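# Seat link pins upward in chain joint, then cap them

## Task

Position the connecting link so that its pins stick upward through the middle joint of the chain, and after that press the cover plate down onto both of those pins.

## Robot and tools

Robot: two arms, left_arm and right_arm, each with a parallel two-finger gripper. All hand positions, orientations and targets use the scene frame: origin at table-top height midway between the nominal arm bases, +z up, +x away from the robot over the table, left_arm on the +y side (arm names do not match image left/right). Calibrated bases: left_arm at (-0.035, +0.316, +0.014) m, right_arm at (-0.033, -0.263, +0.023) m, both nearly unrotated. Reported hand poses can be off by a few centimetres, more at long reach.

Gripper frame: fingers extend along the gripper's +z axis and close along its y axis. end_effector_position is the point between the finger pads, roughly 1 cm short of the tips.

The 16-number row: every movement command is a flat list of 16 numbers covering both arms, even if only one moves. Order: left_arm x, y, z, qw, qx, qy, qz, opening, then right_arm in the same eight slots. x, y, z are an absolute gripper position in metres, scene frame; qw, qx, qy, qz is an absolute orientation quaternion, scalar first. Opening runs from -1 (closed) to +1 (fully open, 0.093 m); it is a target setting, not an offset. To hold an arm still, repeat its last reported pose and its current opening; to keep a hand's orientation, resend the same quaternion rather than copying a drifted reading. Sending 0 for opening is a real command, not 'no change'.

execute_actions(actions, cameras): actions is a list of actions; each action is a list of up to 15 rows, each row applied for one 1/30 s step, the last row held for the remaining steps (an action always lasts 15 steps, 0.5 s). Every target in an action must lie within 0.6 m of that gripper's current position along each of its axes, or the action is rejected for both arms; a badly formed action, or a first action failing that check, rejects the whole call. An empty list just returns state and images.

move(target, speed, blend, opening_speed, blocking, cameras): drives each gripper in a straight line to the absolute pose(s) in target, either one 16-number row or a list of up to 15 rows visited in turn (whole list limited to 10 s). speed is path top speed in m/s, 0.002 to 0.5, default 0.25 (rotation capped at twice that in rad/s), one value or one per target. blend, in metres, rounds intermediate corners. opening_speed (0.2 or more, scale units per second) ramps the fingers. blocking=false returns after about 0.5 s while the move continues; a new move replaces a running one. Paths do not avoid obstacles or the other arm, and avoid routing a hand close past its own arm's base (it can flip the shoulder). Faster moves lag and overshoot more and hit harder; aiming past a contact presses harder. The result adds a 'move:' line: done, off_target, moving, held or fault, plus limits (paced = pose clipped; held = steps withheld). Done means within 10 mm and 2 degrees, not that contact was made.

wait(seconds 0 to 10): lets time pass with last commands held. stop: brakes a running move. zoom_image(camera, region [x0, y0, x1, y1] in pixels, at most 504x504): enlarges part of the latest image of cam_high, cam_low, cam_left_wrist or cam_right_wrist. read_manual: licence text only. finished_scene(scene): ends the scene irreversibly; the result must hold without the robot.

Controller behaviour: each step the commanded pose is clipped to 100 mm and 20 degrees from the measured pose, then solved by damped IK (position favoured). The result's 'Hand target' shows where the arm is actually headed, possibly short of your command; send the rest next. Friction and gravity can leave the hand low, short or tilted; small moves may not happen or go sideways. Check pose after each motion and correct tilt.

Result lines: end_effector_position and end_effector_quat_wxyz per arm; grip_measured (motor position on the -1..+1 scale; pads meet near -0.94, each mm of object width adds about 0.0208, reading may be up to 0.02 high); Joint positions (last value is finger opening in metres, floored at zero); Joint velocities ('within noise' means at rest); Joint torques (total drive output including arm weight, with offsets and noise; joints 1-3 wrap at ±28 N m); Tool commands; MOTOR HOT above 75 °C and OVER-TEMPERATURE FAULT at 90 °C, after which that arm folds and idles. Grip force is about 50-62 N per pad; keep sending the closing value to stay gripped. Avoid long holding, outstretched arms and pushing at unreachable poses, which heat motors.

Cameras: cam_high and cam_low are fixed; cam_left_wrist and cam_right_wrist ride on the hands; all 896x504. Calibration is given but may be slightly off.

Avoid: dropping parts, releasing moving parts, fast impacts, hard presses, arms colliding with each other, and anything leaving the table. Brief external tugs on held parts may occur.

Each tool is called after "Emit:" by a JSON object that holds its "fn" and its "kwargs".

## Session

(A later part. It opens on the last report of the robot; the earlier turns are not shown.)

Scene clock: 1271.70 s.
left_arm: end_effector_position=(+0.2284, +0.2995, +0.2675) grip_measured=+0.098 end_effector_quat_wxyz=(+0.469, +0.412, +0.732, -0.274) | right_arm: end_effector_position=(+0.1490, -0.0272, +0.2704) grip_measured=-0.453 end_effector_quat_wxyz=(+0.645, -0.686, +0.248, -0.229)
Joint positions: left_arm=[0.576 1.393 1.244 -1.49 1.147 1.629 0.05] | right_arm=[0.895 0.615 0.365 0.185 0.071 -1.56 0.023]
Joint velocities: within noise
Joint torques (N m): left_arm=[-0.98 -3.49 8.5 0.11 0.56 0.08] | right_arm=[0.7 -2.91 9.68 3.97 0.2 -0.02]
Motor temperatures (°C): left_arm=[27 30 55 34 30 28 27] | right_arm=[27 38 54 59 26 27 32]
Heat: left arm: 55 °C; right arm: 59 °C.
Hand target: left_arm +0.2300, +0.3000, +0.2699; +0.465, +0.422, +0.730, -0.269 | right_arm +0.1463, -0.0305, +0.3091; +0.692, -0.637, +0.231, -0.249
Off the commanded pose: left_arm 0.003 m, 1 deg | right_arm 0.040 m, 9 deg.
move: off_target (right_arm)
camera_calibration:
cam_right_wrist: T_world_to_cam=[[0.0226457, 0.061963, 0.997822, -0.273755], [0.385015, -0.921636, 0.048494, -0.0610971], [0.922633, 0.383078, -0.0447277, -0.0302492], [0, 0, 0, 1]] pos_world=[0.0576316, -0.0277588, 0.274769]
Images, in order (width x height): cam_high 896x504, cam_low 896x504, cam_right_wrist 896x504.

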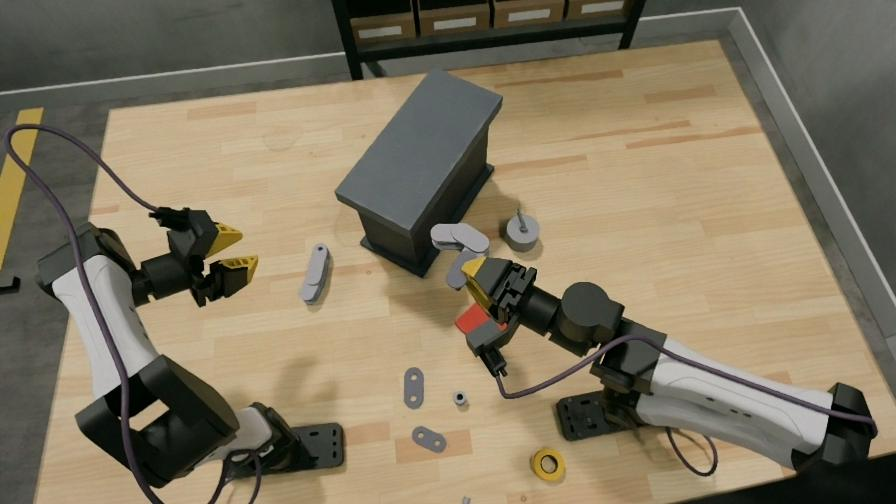

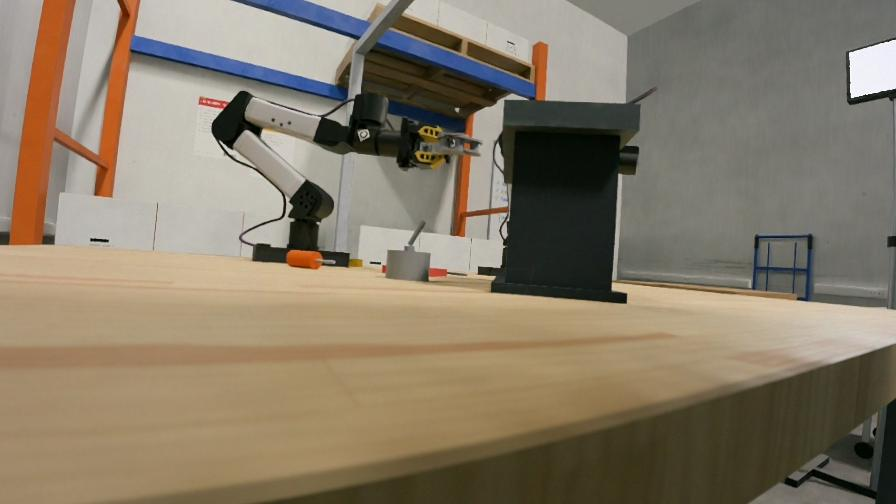

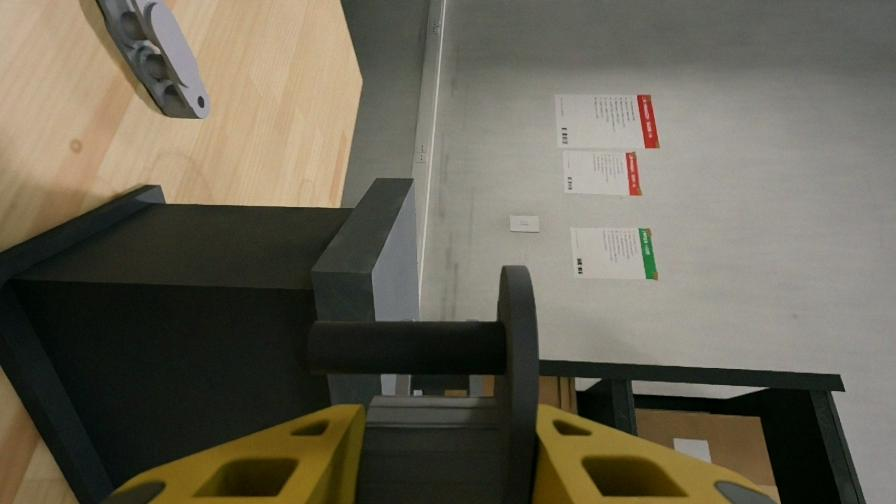

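Emit:
{"fn": "move", "kwargs": {"target": [[0.23,0.30,0.27,0.4653,0.4217,0.7304,-0.2687,0.1,0.1450,-0.0300,0.310,0.640,-0.3,0.640,0.3,-0.6],[0.23,0.30,0.27,0.4653,0.4217,0.7304,-0.2687,0.1,0.1450,-0.0300,0.310,0.24,0.24,0.664,0.664,-0.6]], "speed": 0.25, "blend": 0.02, "cameras": ["cam_high","cam_low","cam_right_wrist"]}}

Scene clock: 1290.27 s.
left_arm: end_effector_position=(+0.2284, +0.2995, +0.2675) grip_measured=+0.098 end_effector_quat_wxyz=(+0.469, +0.412, +0.732, -0.274) | right_arm: end_effector_position=(+0.1393, -0.0375, +0.2435) grip_measured=-0.454 end_effector_quat_wxyz=(+0.225, +0.247, +0.736, +0.589)
Joint positions: left_arm=[0.576 1.393 1.244 -1.49 1.147 1.629 0.05] | right_arm=[0.909 0.555 0.385 -0.038 0.084 1.548 0.023]
Joint velocities: within noise
Joint torques (N m): left_arm=[-1.02 -3.47 8.5 0.12 0.56 0.09] | right_arm=[0.28 -2.59 14.98 3.96 0.21 0.31]
Motor temperatures (°C): left_arm=[27 30 56 33 30 28 27] | right_arm=[27 36 55 63 26 27 32]
Heat: left arm: 56 °C; right arm: 63 °C.
Hand target: left_arm +0.2300, +0.2999, +0.2699; +0.465, +0.422, +0.730, -0.269 | right_arm +0.1389, -0.0385, +0.3083; +0.239, +0.240, +0.666, +0.664
Off the commanded pose: left_arm 0.003 m, 1 deg | right_arm 0.067 m, 12 deg.
move: off_target (right_arm)
camera_calibration:
cam_right_wrist: T_world_to_cam=[[-0.0783647, -0.203066, -0.976024, 0.238704], [-0.979913, 0.195782, 0.0379438, 0.168991], [0.183383, 0.959392, -0.214329, 0.147336], [0, 0, 0, 1]] pos_world=[0.157284, -0.125965, 0.258147]
Images, in order (width x height): cam_high 896x504, cam_low 896x504, cam_right_wrist 896x504.

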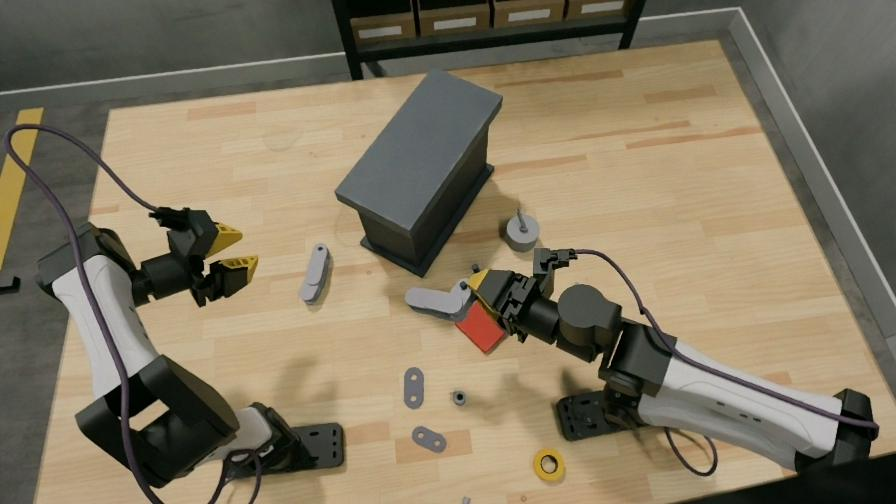

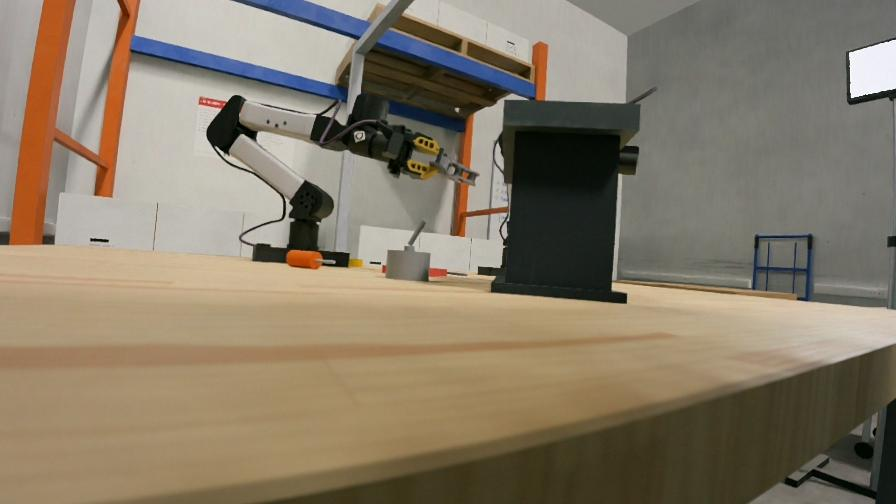

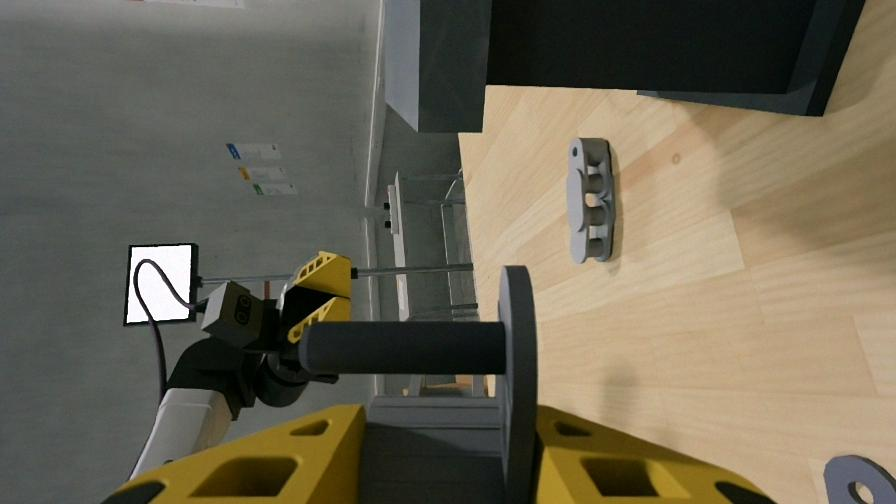

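Emit:
{"fn": "move", "kwargs": {"target": [0.23,0.30,0.27,0.4653,0.4217,0.7304,-0.2687,0.1,0.1950,0.0740,0.190,0.218,0.260,0.719,0.604,-0.6], "speed": 0.15}}

Emit:
{"fn": "zoom_image", "kwargs": {"camera": "cam_high", "region": [340, 180, 540, 340]}}

Scene clock: 1375.10 s.
left_arm: end_effector_position=(+0.2284, +0.2995, +0.2675) grip_measured=+0.098 end_effector_quat_wxyz=(+0.469, +0.412, +0.732, -0.274) | right_arm: end_effector_position=(+0.1822, +0.0499, +0.1364) grip_measured=-0.454 end_effector_quat_wxyz=(+0.206, +0.263, +0.780, +0.529)
Joint positions: left_arm=[0.576 1.393 1.244 -1.49 1.147 1.629 0.05] | right_arm=[0.976 1.385 0.389 0.628 0.15 1.583 0.023]
Joint velocities: within noise
Joint torques (N m): left_arm=[-0.99 -3.49 8.47 0.12 0.54 0.1] | right_arm=[0.34 -5.87 12.57 3.93 0.26 0.3]
Motor temperatures (°C): left_arm=[27 30 56 30 30 28 26] | right_arm=[27 32 61 69 26 27 33]
Heat: left arm: 56 °C; right arm: 69 °C.
Hand target: left_arm +0.2300, +0.2999, +0.2699; +0.465, +0.422, +0.730, -0.269 | right_arm +0.1913, +0.0682, +0.1907; +0.216, +0.261, +0.722, +0.603
Off the commanded pose: left_arm 0.003 m, 1 deg | right_arm 0.060 m, 11 deg.
move: off_target (right_arm)
camera_calibration:
cam_left_wrist: T_world_to_cam=[[-0.86628, -0.499547, -0.00327848, 0.349337], [-0.38018, 0.663511, -0.644372, 0.100956], [0.32407, -0.556961, -0.764705, 0.372926], [0, 0, 0, 1]] pos_world=[0.220152, 0.31523, 0.351378]
cam_right_wrist: T_world_to_cam=[[-0.171991, -0.320992, -0.931334, 0.172088], [-0.971511, 0.211751, 0.106429, 0.186322], [0.163048, 0.923107, -0.348266, 0.0565225], [0, 0, 0, 1]] pos_world=[0.201395, -0.0363915, 0.160126]

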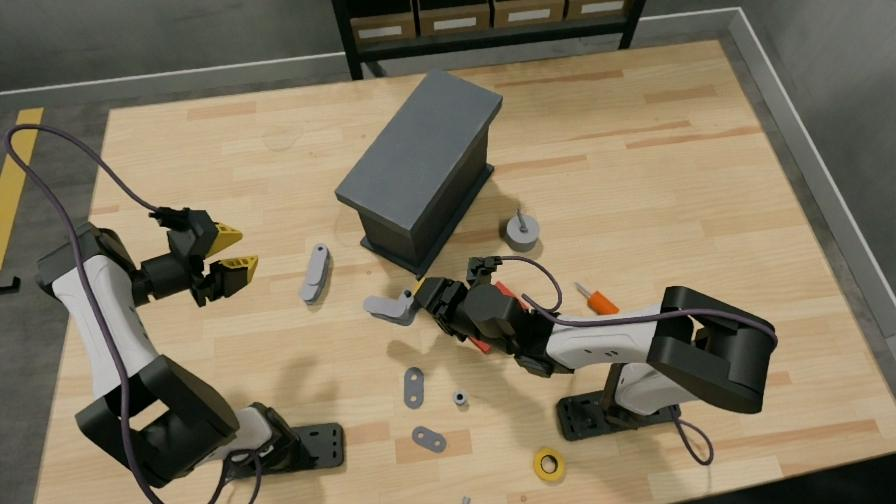

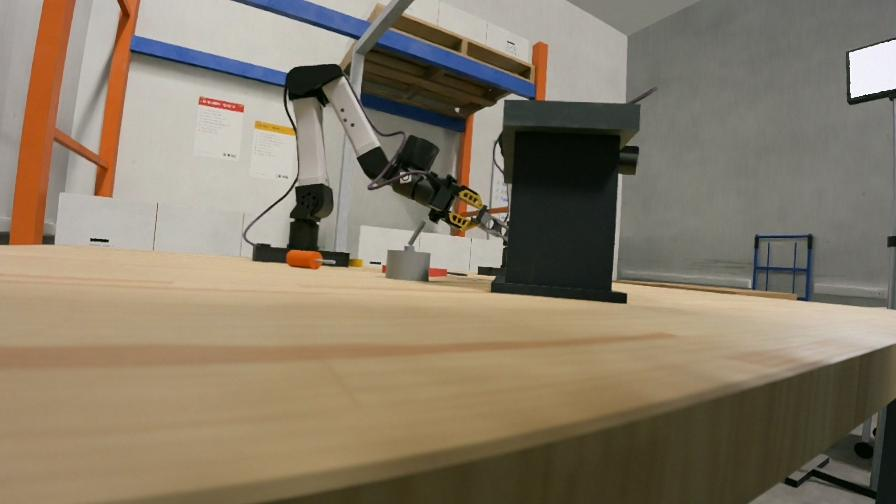

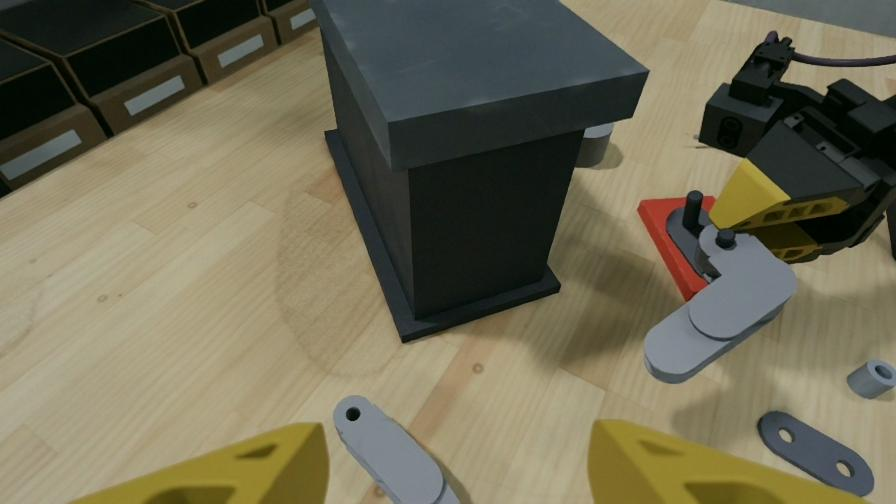

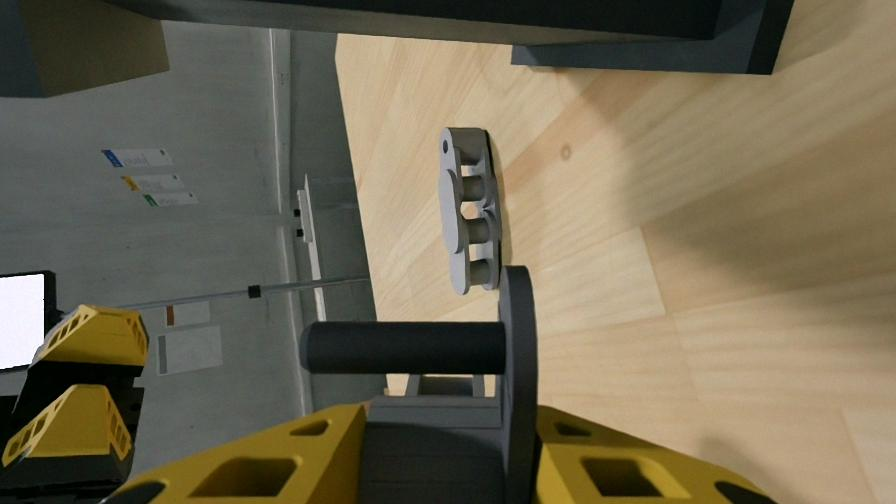

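Scaled by 2.520 from the camera's 896x504 image, which has a finer 1280x720 frame.

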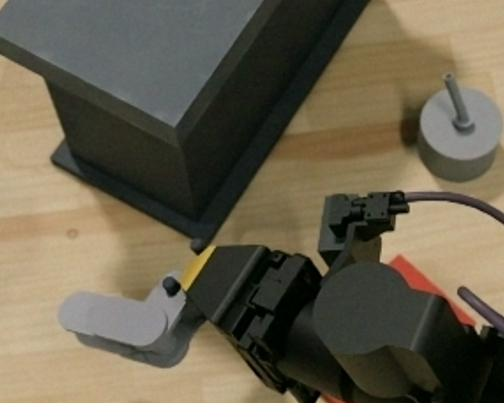

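Emit:
{"fn": "execute_actions", "kwargs": {"actions": []}}

Scene clock: 1420.40 s.
left_arm: end_effector_position=(+0.2284, +0.2995, +0.2675) grip_measured=+0.098 end_effector_quat_wxyz=(+0.469, +0.412, +0.732, -0.274) | right_arm: end_effector_position=(+0.1823, +0.0499, +0.1366) grip_measured=-0.454 end_effector_quat_wxyz=(+0.206, +0.263, +0.780, +0.529)
Joint positions: left_arm=[0.576 1.393 1.244 -1.49 1.147 1.629 0.05] | right_arm=[0.976 1.385 0.389 0.629 0.151 1.583 0.023]
Joint velocities: within noise
Joint torques (N m): left_arm=[-0.99 -3.48 8.5 0.12 0.55 0.11] | right_arm=[0.61 -5.81 12.74 3.96 0.2 0.26]
Motor temperatures (°C): left_arm=[27 30 56 29 30 28 26] | right_arm=[27 33 61 80 26 27 33]
Heat: left arm: 56 °C; right arm: 80 °C. Fold the right arm in close to its base, or ease its load, before you think long.
Hand target: left_arm +0.2300, +0.2999, +0.2699; +0.465, +0.422, +0.730, -0.269 | right_arm +0.1913, +0.0682, +0.1907; +0.216, +0.261, +0.722, +0.603
Tool commands: left_gripper/opening=+0.1 right_gripper/opening=-0.6
Off the commanded pose: left_arm 0.003 m, 1 deg | right_arm 0.060 m, 11 deg.
MOTOR HOT: joint 4 (wrist pitch) of the right arm reports 80 °C; the controller's stop level is 90 °C. To cool a motor, set the load down, stop pushing, or move to a pose that needs little force.
camera_calibration:
cam_left_wrist: T_world_to_cam=[[-0.86628, -0.499547, -0.00327848, 0.349337], [-0.38018, 0.663511, -0.644372, 0.100956], [0.32407, -0.556961, -0.764705, 0.372926], [0, 0, 0, 1]] pos_world=[0.220152, 0.31523, 0.351378]
cam_right_wrist: T_world_to_cam=[[-0.171451, -0.320079, -0.931748, 0.172274], [-0.97151, 0.212, 0.10594, 0.186436], [0.163621, 0.923366, -0.347308, 0.0563072], [0, 0, 0, 1]] pos_world=[0.201448, -0.0363753, 0.160321]

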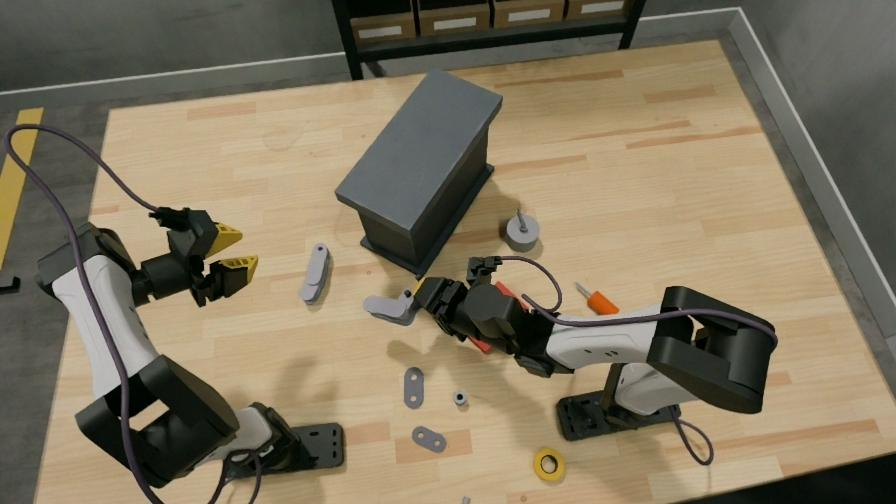

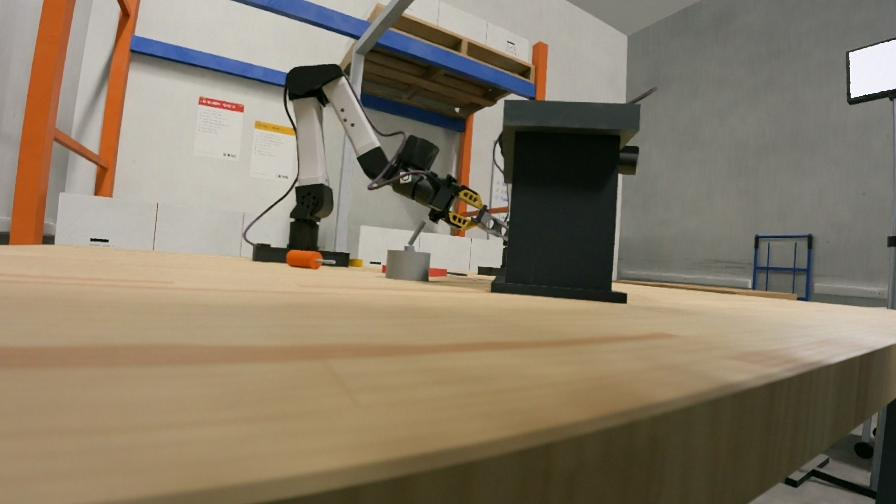

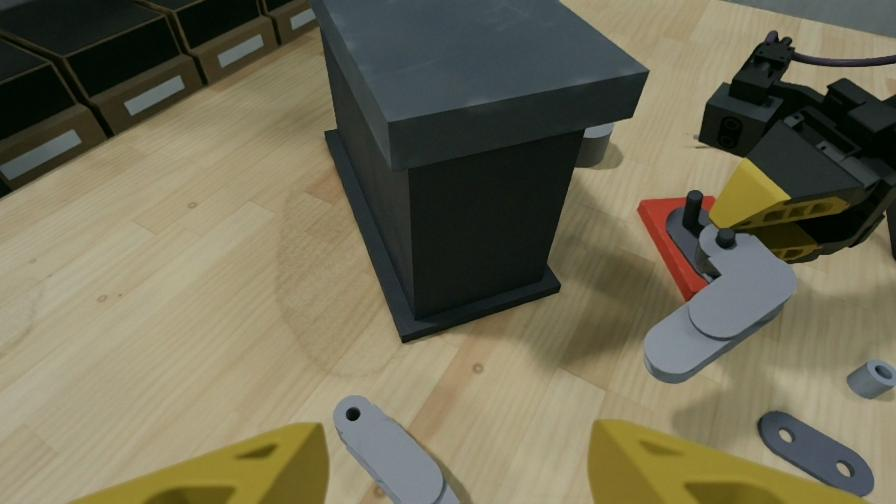

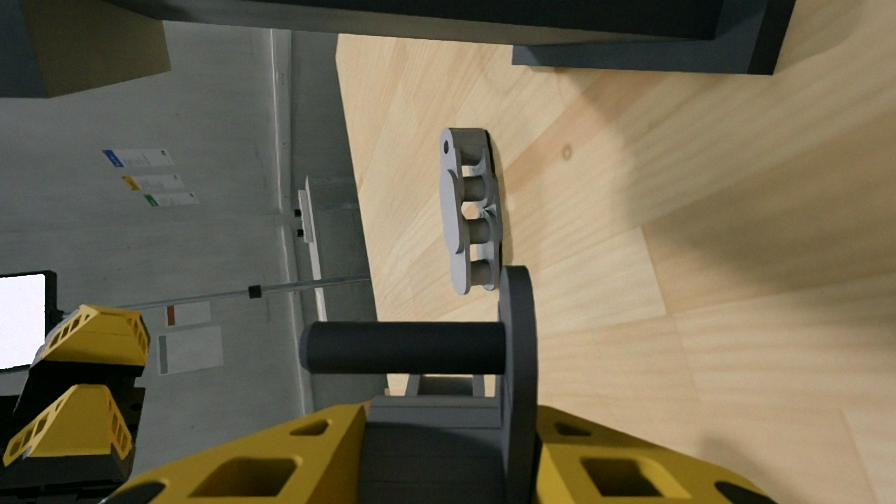

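Emit:
{"fn": "move", "kwargs": {"target": [[0.23,0.30,0.27,0.4653,0.4217,0.7304,-0.2687,0.1,0.20,0.10,0.14,0.218,0.260,0.719,0.604,-0.6],[0.23,0.30,0.27,0.4653,0.4217,0.7304,-0.2687,0.1,0.20,0.10,0.105,0.218,0.260,0.719,0.604,-0.6]], "speed": 0.08}}

Scene clock: 1429.87 s.
left_arm: end_effector_position=(+0.2284, +0.2995, +0.2675) grip_measured=+0.098 end_effector_quat_wxyz=(+0.469, +0.412, +0.732, -0.274) | right_arm: end_effector_position=(+0.1903, +0.0796, +0.0626) grip_measured=-0.454 end_effector_quat_wxyz=(+0.209, +0.262, +0.775, +0.536)
Joint positions: left_arm=[0.576 1.393 1.244 -1.49 1.147 1.629 0.05] | right_arm=[1.009 1.908 0.402 1.156 0.182 1.592 0.023]
Joint velocities: within noise
Joint torques (N m): left_arm=[-1.03 -3.45 8.46 0.12 0.55 0.09] | right_arm=[0.72 -7.97 7.87 3.97 0.26 0.25]
Motor temperatures (°C): left_arm=[27 30 56 28 30 28 26] | right_arm=[27 34 61 81 26 27 33]
Heat: left arm: 56 °C; right arm: 81 °C. Fold the right arm in close to its base, or ease its load, before you think long.
Hand target: left_arm +0.2300, +0.2999, +0.2699; +0.465, +0.422, +0.730, -0.269 | right_arm +0.1981, +0.0969, +0.1050; +0.216, +0.261, +0.722, +0.603
Off the commanded pose: left_arm 0.003 m, 1 deg | right_arm 0.048 m, 10 deg.
MOTOR HOT: still on. Joint 4 (wrist pitch) of the right arm reports 81 °C.
move: off_target (right_arm)
camera_calibration:
cam_left_wrist: T_world_to_cam=[[-0.86628, -0.499547, -0.00327848, 0.349337], [-0.38018, 0.663511, -0.644372, 0.100956], [0.32407, -0.556961, -0.764705, 0.372926], [0, 0, 0, 1]] pos_world=[0.220152, 0.31523, 0.351378]
cam_right_wrist: T_world_to_cam=[[-0.160868, -0.306828, -0.938072, 0.111552], [-0.97273, 0.210189, 0.0980623, 0.19663], [0.167084, 0.928266, -0.332273, -0.000161892], [0, 0, 0, 1]] pos_world=[0.20924, -0.00695183, 0.085308]

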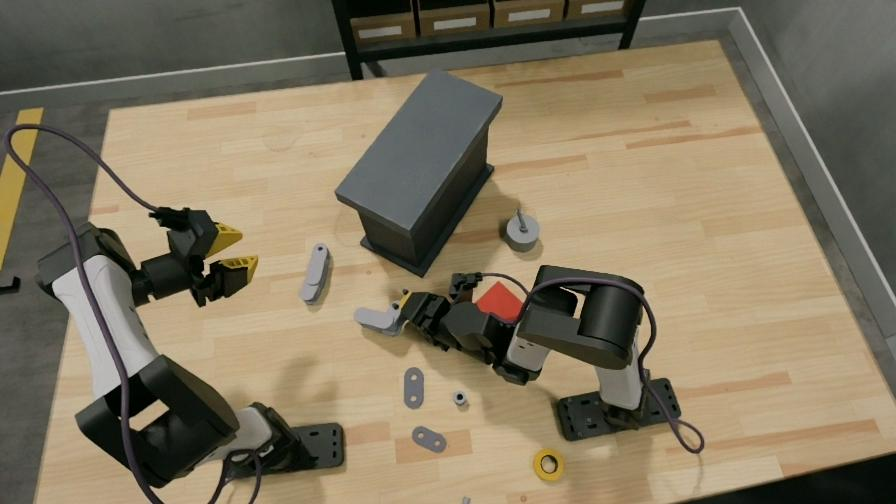

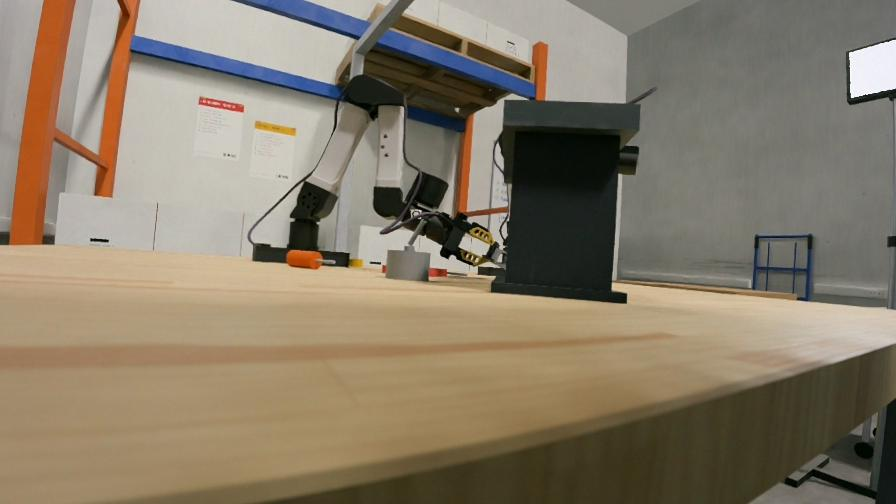

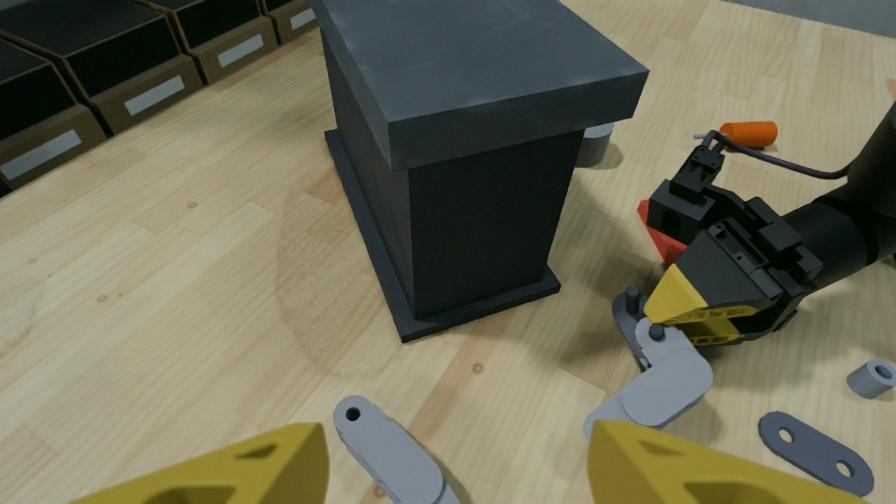

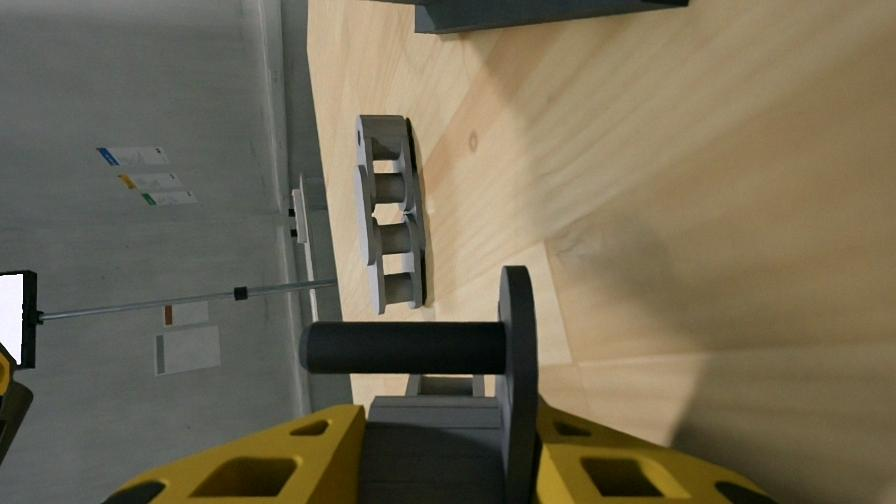

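Emit:
{"fn": "move", "kwargs": {"target": [0.23,0.30,0.27,0.4653,0.4217,0.7304,-0.2687,0.1,0.20,0.10,0.085,0.218,0.260,0.719,0.604,-0.6], "speed": 0.06}}

Emit:
{"fn": "move", "kwargs": {"target": [0.23,0.30,0.27,0.4653,0.4217,0.7304,-0.2687,0.1,0.20,0.10,0.07,0.218,0.260,0.719,0.604,-0.6], "speed": 0.04}}

Scene clock: 1436.57 s.
left_arm: end_effector_position=(+0.2284, +0.2995, +0.2675) grip_measured=+0.098 end_effector_quat_wxyz=(+0.469, +0.412, +0.732, -0.274) | right_arm: end_effector_position=(+0.1919, +0.0824, +0.0495) grip_measured=-0.454 end_effector_quat_wxyz=(+0.210, +0.261, +0.767, +0.547)
Joint positions: left_arm=[0.576 1.393 1.244 -1.49 1.147 1.629 0.05] | right_arm=[1.009 2.024 0.408 1.292 0.183 1.593 0.023]
Joint velocities: within noise
Joint torques (N m): left_arm=[-1.03 -3.54 8.53 0.11 0.55 0.09] | right_arm=[0.59 -8.09 6.76 3.78 0.27 0.23]
Motor temperatures (°C): left_arm=[27 30 56 28 30 28 26] | right_arm=[27 35 59 80 26 27 33]
Heat: left arm: 56 °C; right arm: 80 °C. Fold the right arm in close to its base, or ease its load, before you think long.
Hand target: left_arm +0.2300, +0.2999, +0.2699; +0.465, +0.422, +0.730, -0.269 | right_arm +0.1985, +0.0977, +0.0850; +0.217, +0.261, +0.722, +0.603
Off the commanded pose: left_arm 0.003 m, 1 deg | right_arm 0.040 m, 9 deg.
MOTOR HOT: still on. Joint 4 (wrist pitch) of the right arm reports 80 °C.
move: off_target (right_arm)
camera_calibration:
cam_left_wrist: T_world_to_cam=[[-0.86628, -0.499547, -0.00327848, 0.349337], [-0.38018, 0.663511, -0.644372, 0.100956], [0.32407, -0.556961, -0.764705, 0.372926], [0, 0, 0, 1]] pos_world=[0.220152, 0.31523, 0.351378]
cam_right_wrist: T_world_to_cam=[[-0.150796, -0.285408, -0.946468, 0.0970514], [-0.973593, 0.208875, 0.0921316, 0.199446], [0.171398, 0.935368, -0.309369, -0.00988246], [0, 0, 0, 1]] pos_world=[0.210508, -0.0047163, 0.0704235]

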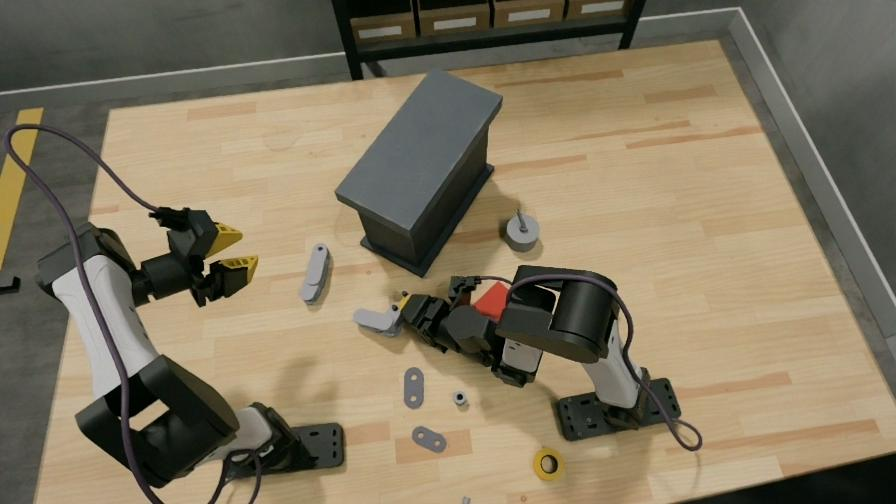

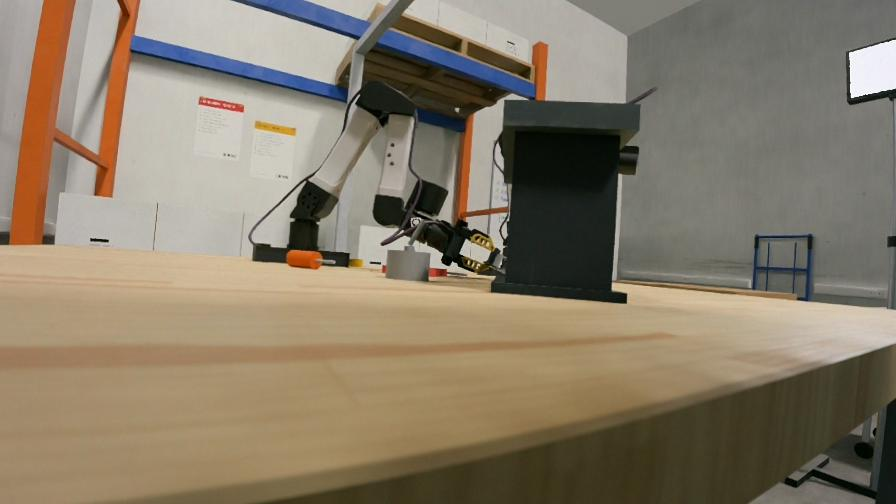

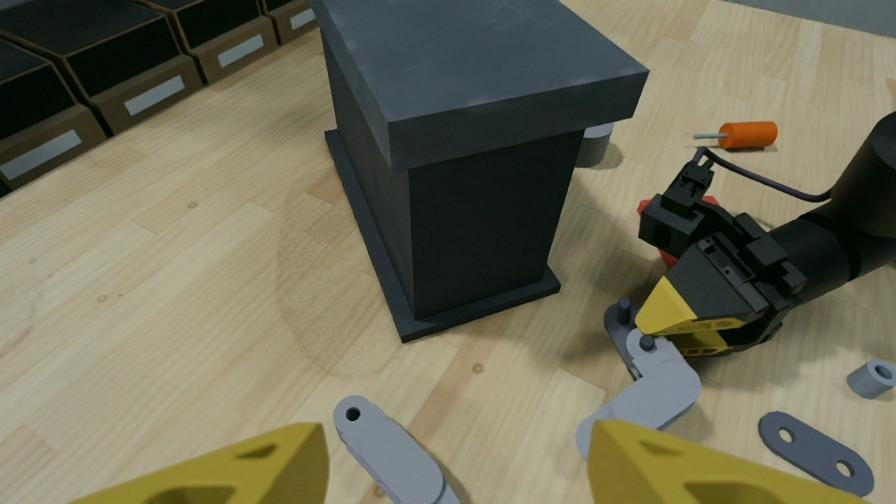

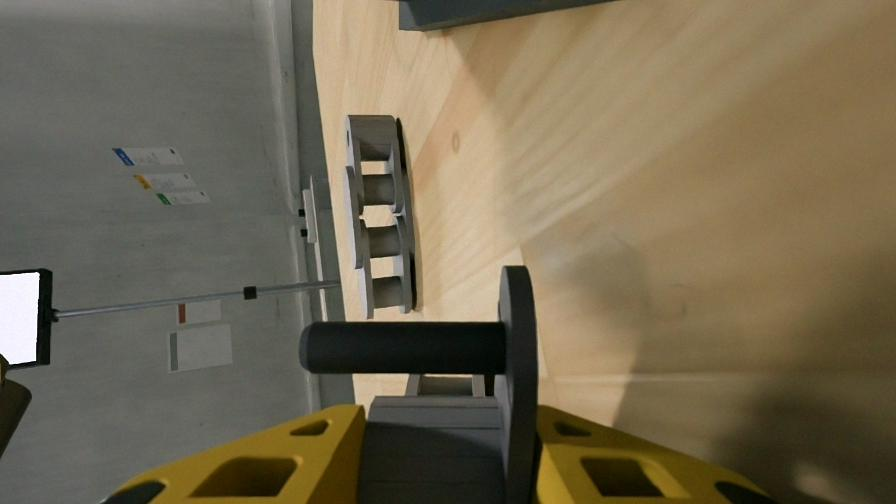

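Scene clock: 1437.50 s.
left_arm: end_effector_position=(+0.2284, +0.2995, +0.2675) grip_measured=+0.098 end_effector_quat_wxyz=(+0.469, +0.412, +0.732, -0.274) | right_arm: end_effector_position=(+0.1943, +0.0867, +0.0437) grip_measured=-0.454 end_effector_quat_wxyz=(+0.212, +0.261, +0.757, +0.561)
Joint positions: left_arm=[0.576 1.393 1.244 -1.49 1.147 1.629 0.05] | right_arm=[1.009 2.113 0.423 1.4 0.183 1.595 0.023]
Joint velocities: within noise
Joint torques (N m): left_arm=[-0.98 -3.47 8.51 0.11 0.55 0.1] | right_arm=[0.54 -8.12 5.79 3.49 0.26 0.21]
Motor temperatures (°C): left_arm=[27 30 56 28 30 28 26] | right_arm=[27 35 59 80 26 27 33]
Heat: left arm: 56 °C; right arm: 80 °C. Fold the right arm in close to its base, or ease its load, before you think long.
Hand target: left_arm +0.2300, +0.2999, +0.2699; +0.465, +0.422, +0.730, -0.269 | right_arm +0.1991, +0.0986, +0.0699; +0.217, +0.261, +0.721, +0.604
Off the commanded pose: left_arm 0.003 m, 1 deg | right_arm 0.030 m, 7 deg.
MOTOR HOT: still on. Joint 4 (wrist pitch) of the right arm reports 80 °C.
move: off_target (right_arm)
camera_calibration:
cam_left_wrist: T_world_to_cam=[[-0.86628, -0.499547, -0.00327848, 0.349337], [-0.38018, 0.663511, -0.644372, 0.100956], [0.32407, -0.556961, -0.764705, 0.372926], [0, 0, 0, 1]] pos_world=[0.220152, 0.31523, 0.351378]
cam_right_wrist: T_world_to_cam=[[-0.135528, -0.254544, -0.957517, 0.0880218], [-0.974848, 0.206843, 0.0829938, 0.202282], [0.17693, 0.944681, -0.276175, -0.0194711], [0, 0, 0, 1]] pos_world=[0.212569, -0.00104131, 0.0621168]

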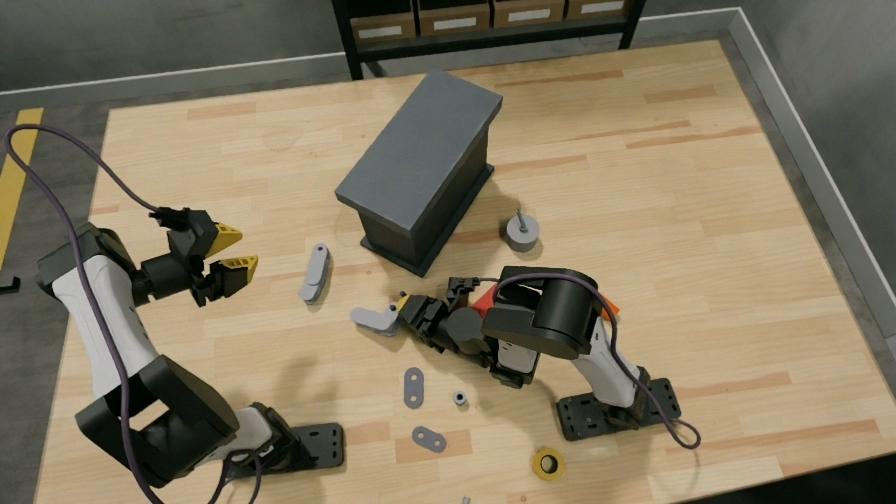

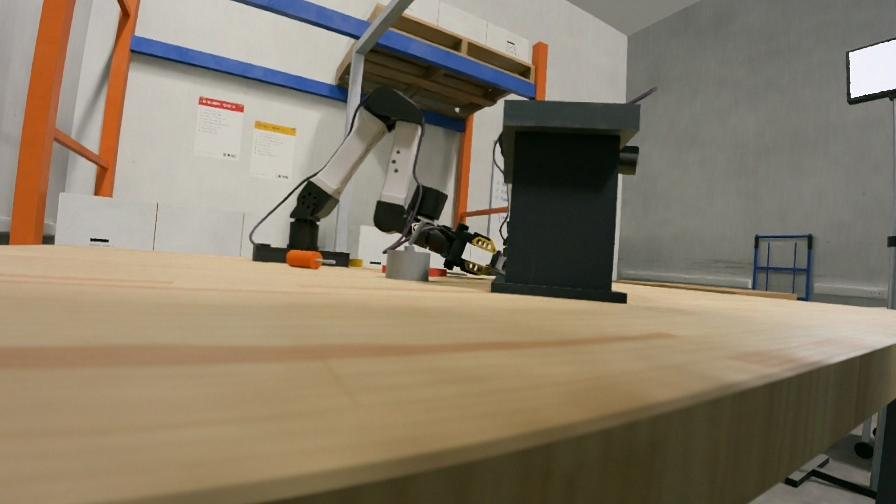

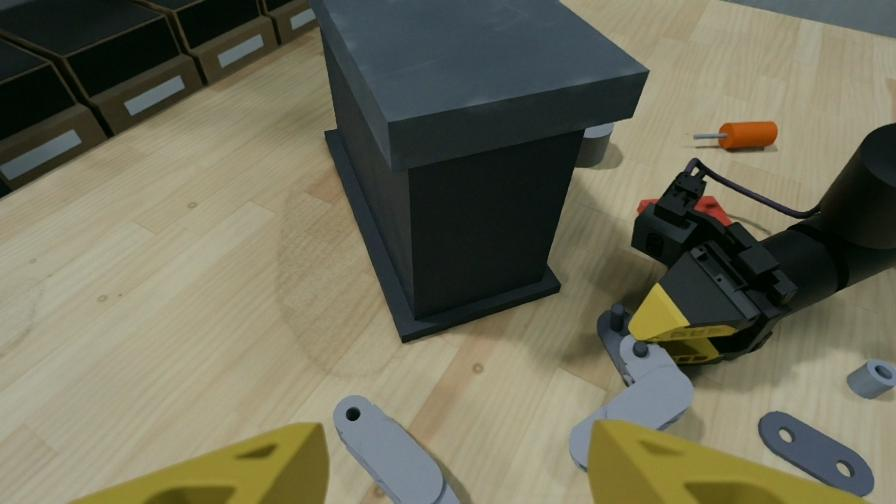

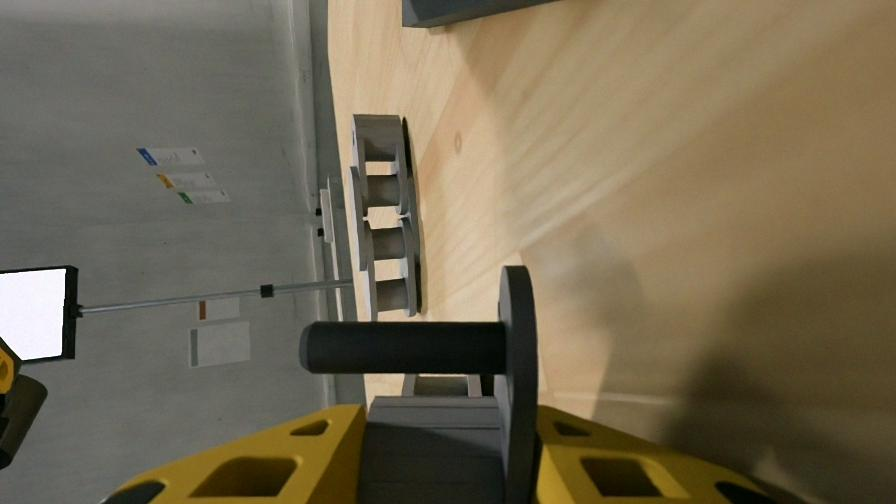

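Emit:
{"fn": "move", "kwargs": {"target": [0.23,0.30,0.27,0.4653,0.4217,0.7304,-0.2687,0.1,0.20,0.10,0.055,0.206,0.270,0.747,0.572,-0.6], "speed": 0.04, "cameras": ["cam_left_wrist","cam_right_wrist"]}}

Scene clock: 1448.63 s.
left_arm: end_effector_position=(+0.2284, +0.2995, +0.2675) grip_measured=+0.098 end_effector_quat_wxyz=(+0.469, +0.412, +0.732, -0.274) | right_arm: end_effector_position=(+0.1975, +0.0924, +0.0418) grip_measured=-0.454 end_effector_quat_wxyz=(+0.205, +0.271, +0.757, +0.558)
Joint positions: left_arm=[0.576 1.393 1.244 -1.49 1.147 1.629 0.05] | right_arm=[1.009 2.113 0.453 1.357 0.183 1.619 0.023]
Joint velocities: within noise
Joint torques (N m): left_arm=[-1.03 -3.47 8.54 0.12 0.53 0.09] | right_arm=[0.4 -10.58 5.07 2.36 0.18 0.1]
Motor temperatures (°C): left_arm=[27 30 56 28 30 28 26] | right_arm=[27 36 57 76 26 27 33]
Heat: left arm: 56 °C; right arm: 76 °C. Fold the right arm in close to its base, or ease its load, before you think long.
Hand target: left_arm +0.2300, +0.2999, +0.2699; +0.465, +0.422, +0.730, -0.269 | right_arm +0.1998, +0.0998, +0.0551; +0.206, +0.270, +0.747, +0.572
Off the commanded pose: left_arm 0.003 m, 1 deg | right_arm 0.015 m, 2 deg.
MOTOR HOT: still on. Joint 4 (wrist pitch) of the right arm reports 76 °C.
move: off_target (right_arm)
camera_calibration:
cam_left_wrist: T_world_to_cam=[[-0.86628, -0.499547, -0.00327848, 0.349337], [-0.38018, 0.663511, -0.644372, 0.100956], [0.32407, -0.556961, -0.764705, 0.372926], [0, 0, 0, 1]] pos_world=[0.220152, 0.31523, 0.351378]
cam_right_wrist: T_world_to_cam=[[-0.160461, -0.250063, -0.954841, 0.0924328], [-0.971071, 0.213312, 0.107324, 0.20197], [0.176841, 0.94444, -0.277057, -0.0258942], [0, 0, 0, 1]] pos_world=[0.215538, 0.00448692, 0.0594082]
Images, in order (width x height): cam_left_wrist 896x504, cam_right_wrist 896x504.

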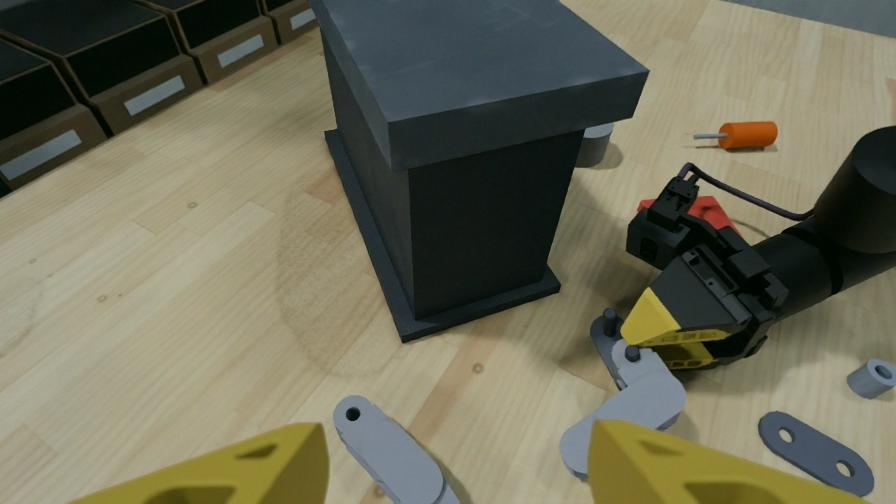

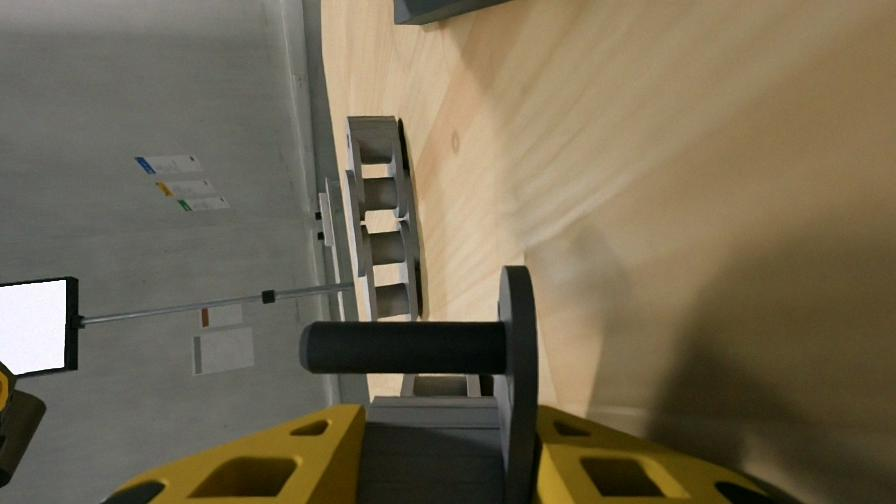

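Emit:
{"fn": "move", "kwargs": {"target": [0.23,0.30,0.27,0.4653,0.4217,0.7304,-0.2687,0.1,0.20,0.10,0.060,0.170,0.294,0.813,0.469,-0.6], "speed": 0.06, "cameras": ["cam_left_wrist","cam_right_wrist"]}}

Scene clock: 1461.70 s.
left_arm: end_effector_position=(+0.2284, +0.2995, +0.2675) grip_measured=+0.098 end_effector_quat_wxyz=(+0.469, +0.412, +0.732, -0.274) | right_arm: end_effector_position=(+0.2005, +0.0995, +0.0572) grip_measured=-0.454 end_effector_quat_wxyz=(+0.177, +0.296, +0.809, +0.475)
Joint positions: left_arm=[0.576 1.393 1.244 -1.49 1.147 1.629 0.05] | right_arm=[1.009 1.841 0.578 0.746 0.179 1.665 0.023]
Joint velocities: within noise
Joint torques (N m): left_arm=[-1.02 -3.52 8.53 0.11 0.55 0.08] | right_arm=[-0.62 -10.07 6.83 1.77 0 0.06]
Motor temperatures (°C): left_arm=[27 30 56 28 30 28 26] | right_arm=[27 38 54 71 26 27 33]
Heat: left arm: 56 °C; right arm: 71 °C.
Hand target: left_arm +0.2300, +0.2999, +0.2699; +0.465, +0.421, +0.730, -0.269 | right_arm +0.1999, +0.0999, +0.0600; +0.171, +0.294, +0.814, +0.470
Off the commanded pose: left_arm 0.003 m, 1 deg | right_arm 0.003 m, 1 deg.
MOTOR HOT: cleared for the motors of the right arm.
move: done
camera_calibration:
cam_left_wrist: T_world_to_cam=[[-0.86628, -0.499547, -0.00327848, 0.349337], [-0.38018, 0.663511, -0.644372, 0.100956], [0.32407, -0.556961, -0.764705, 0.372926], [0, 0, 0, 1]] pos_world=[0.220152, 0.31523, 0.351378]
cam_right_wrist: T_world_to_cam=[[-0.290401, -0.392849, -0.872546, 0.144984], [-0.946627, 0.251229, 0.201945, 0.187632], [0.139876, 0.884621, -0.444838, -0.00579575], [0, 0, 0, 1]] pos_world=[0.220532, 0.014945, 0.0860356]
Images, in order (width x height): cam_left_wrist 896x504, cam_right_wrist 896x504.

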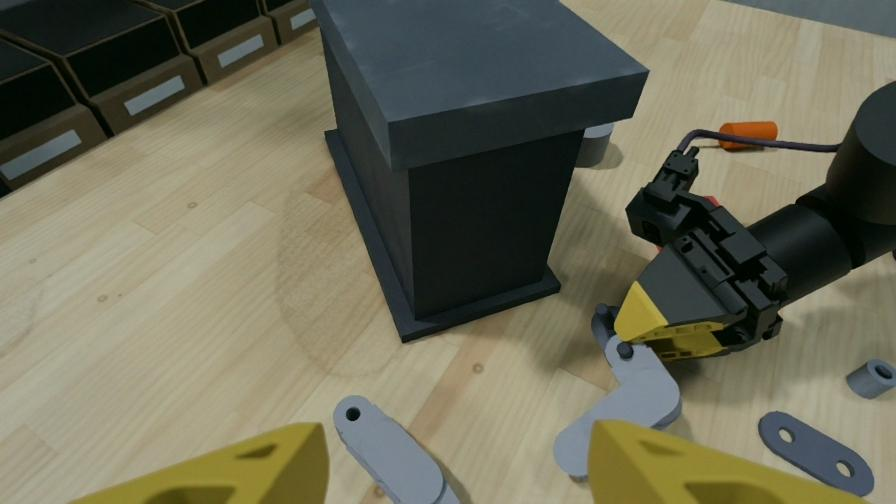

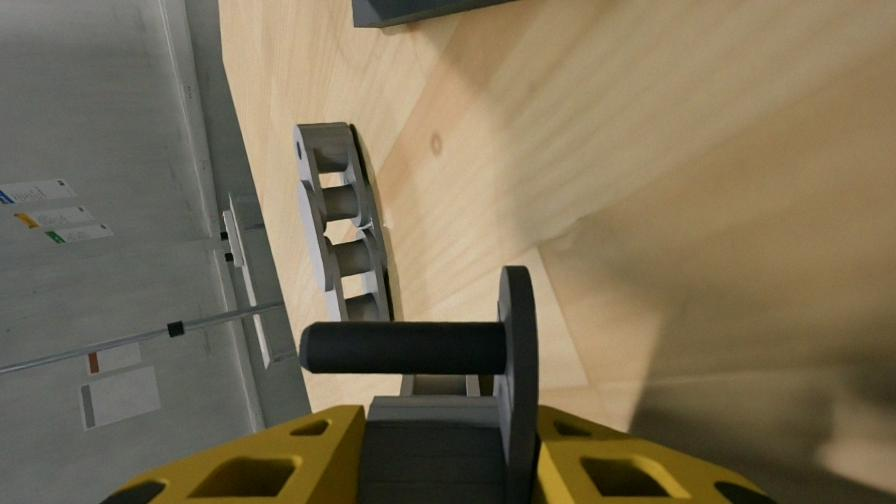

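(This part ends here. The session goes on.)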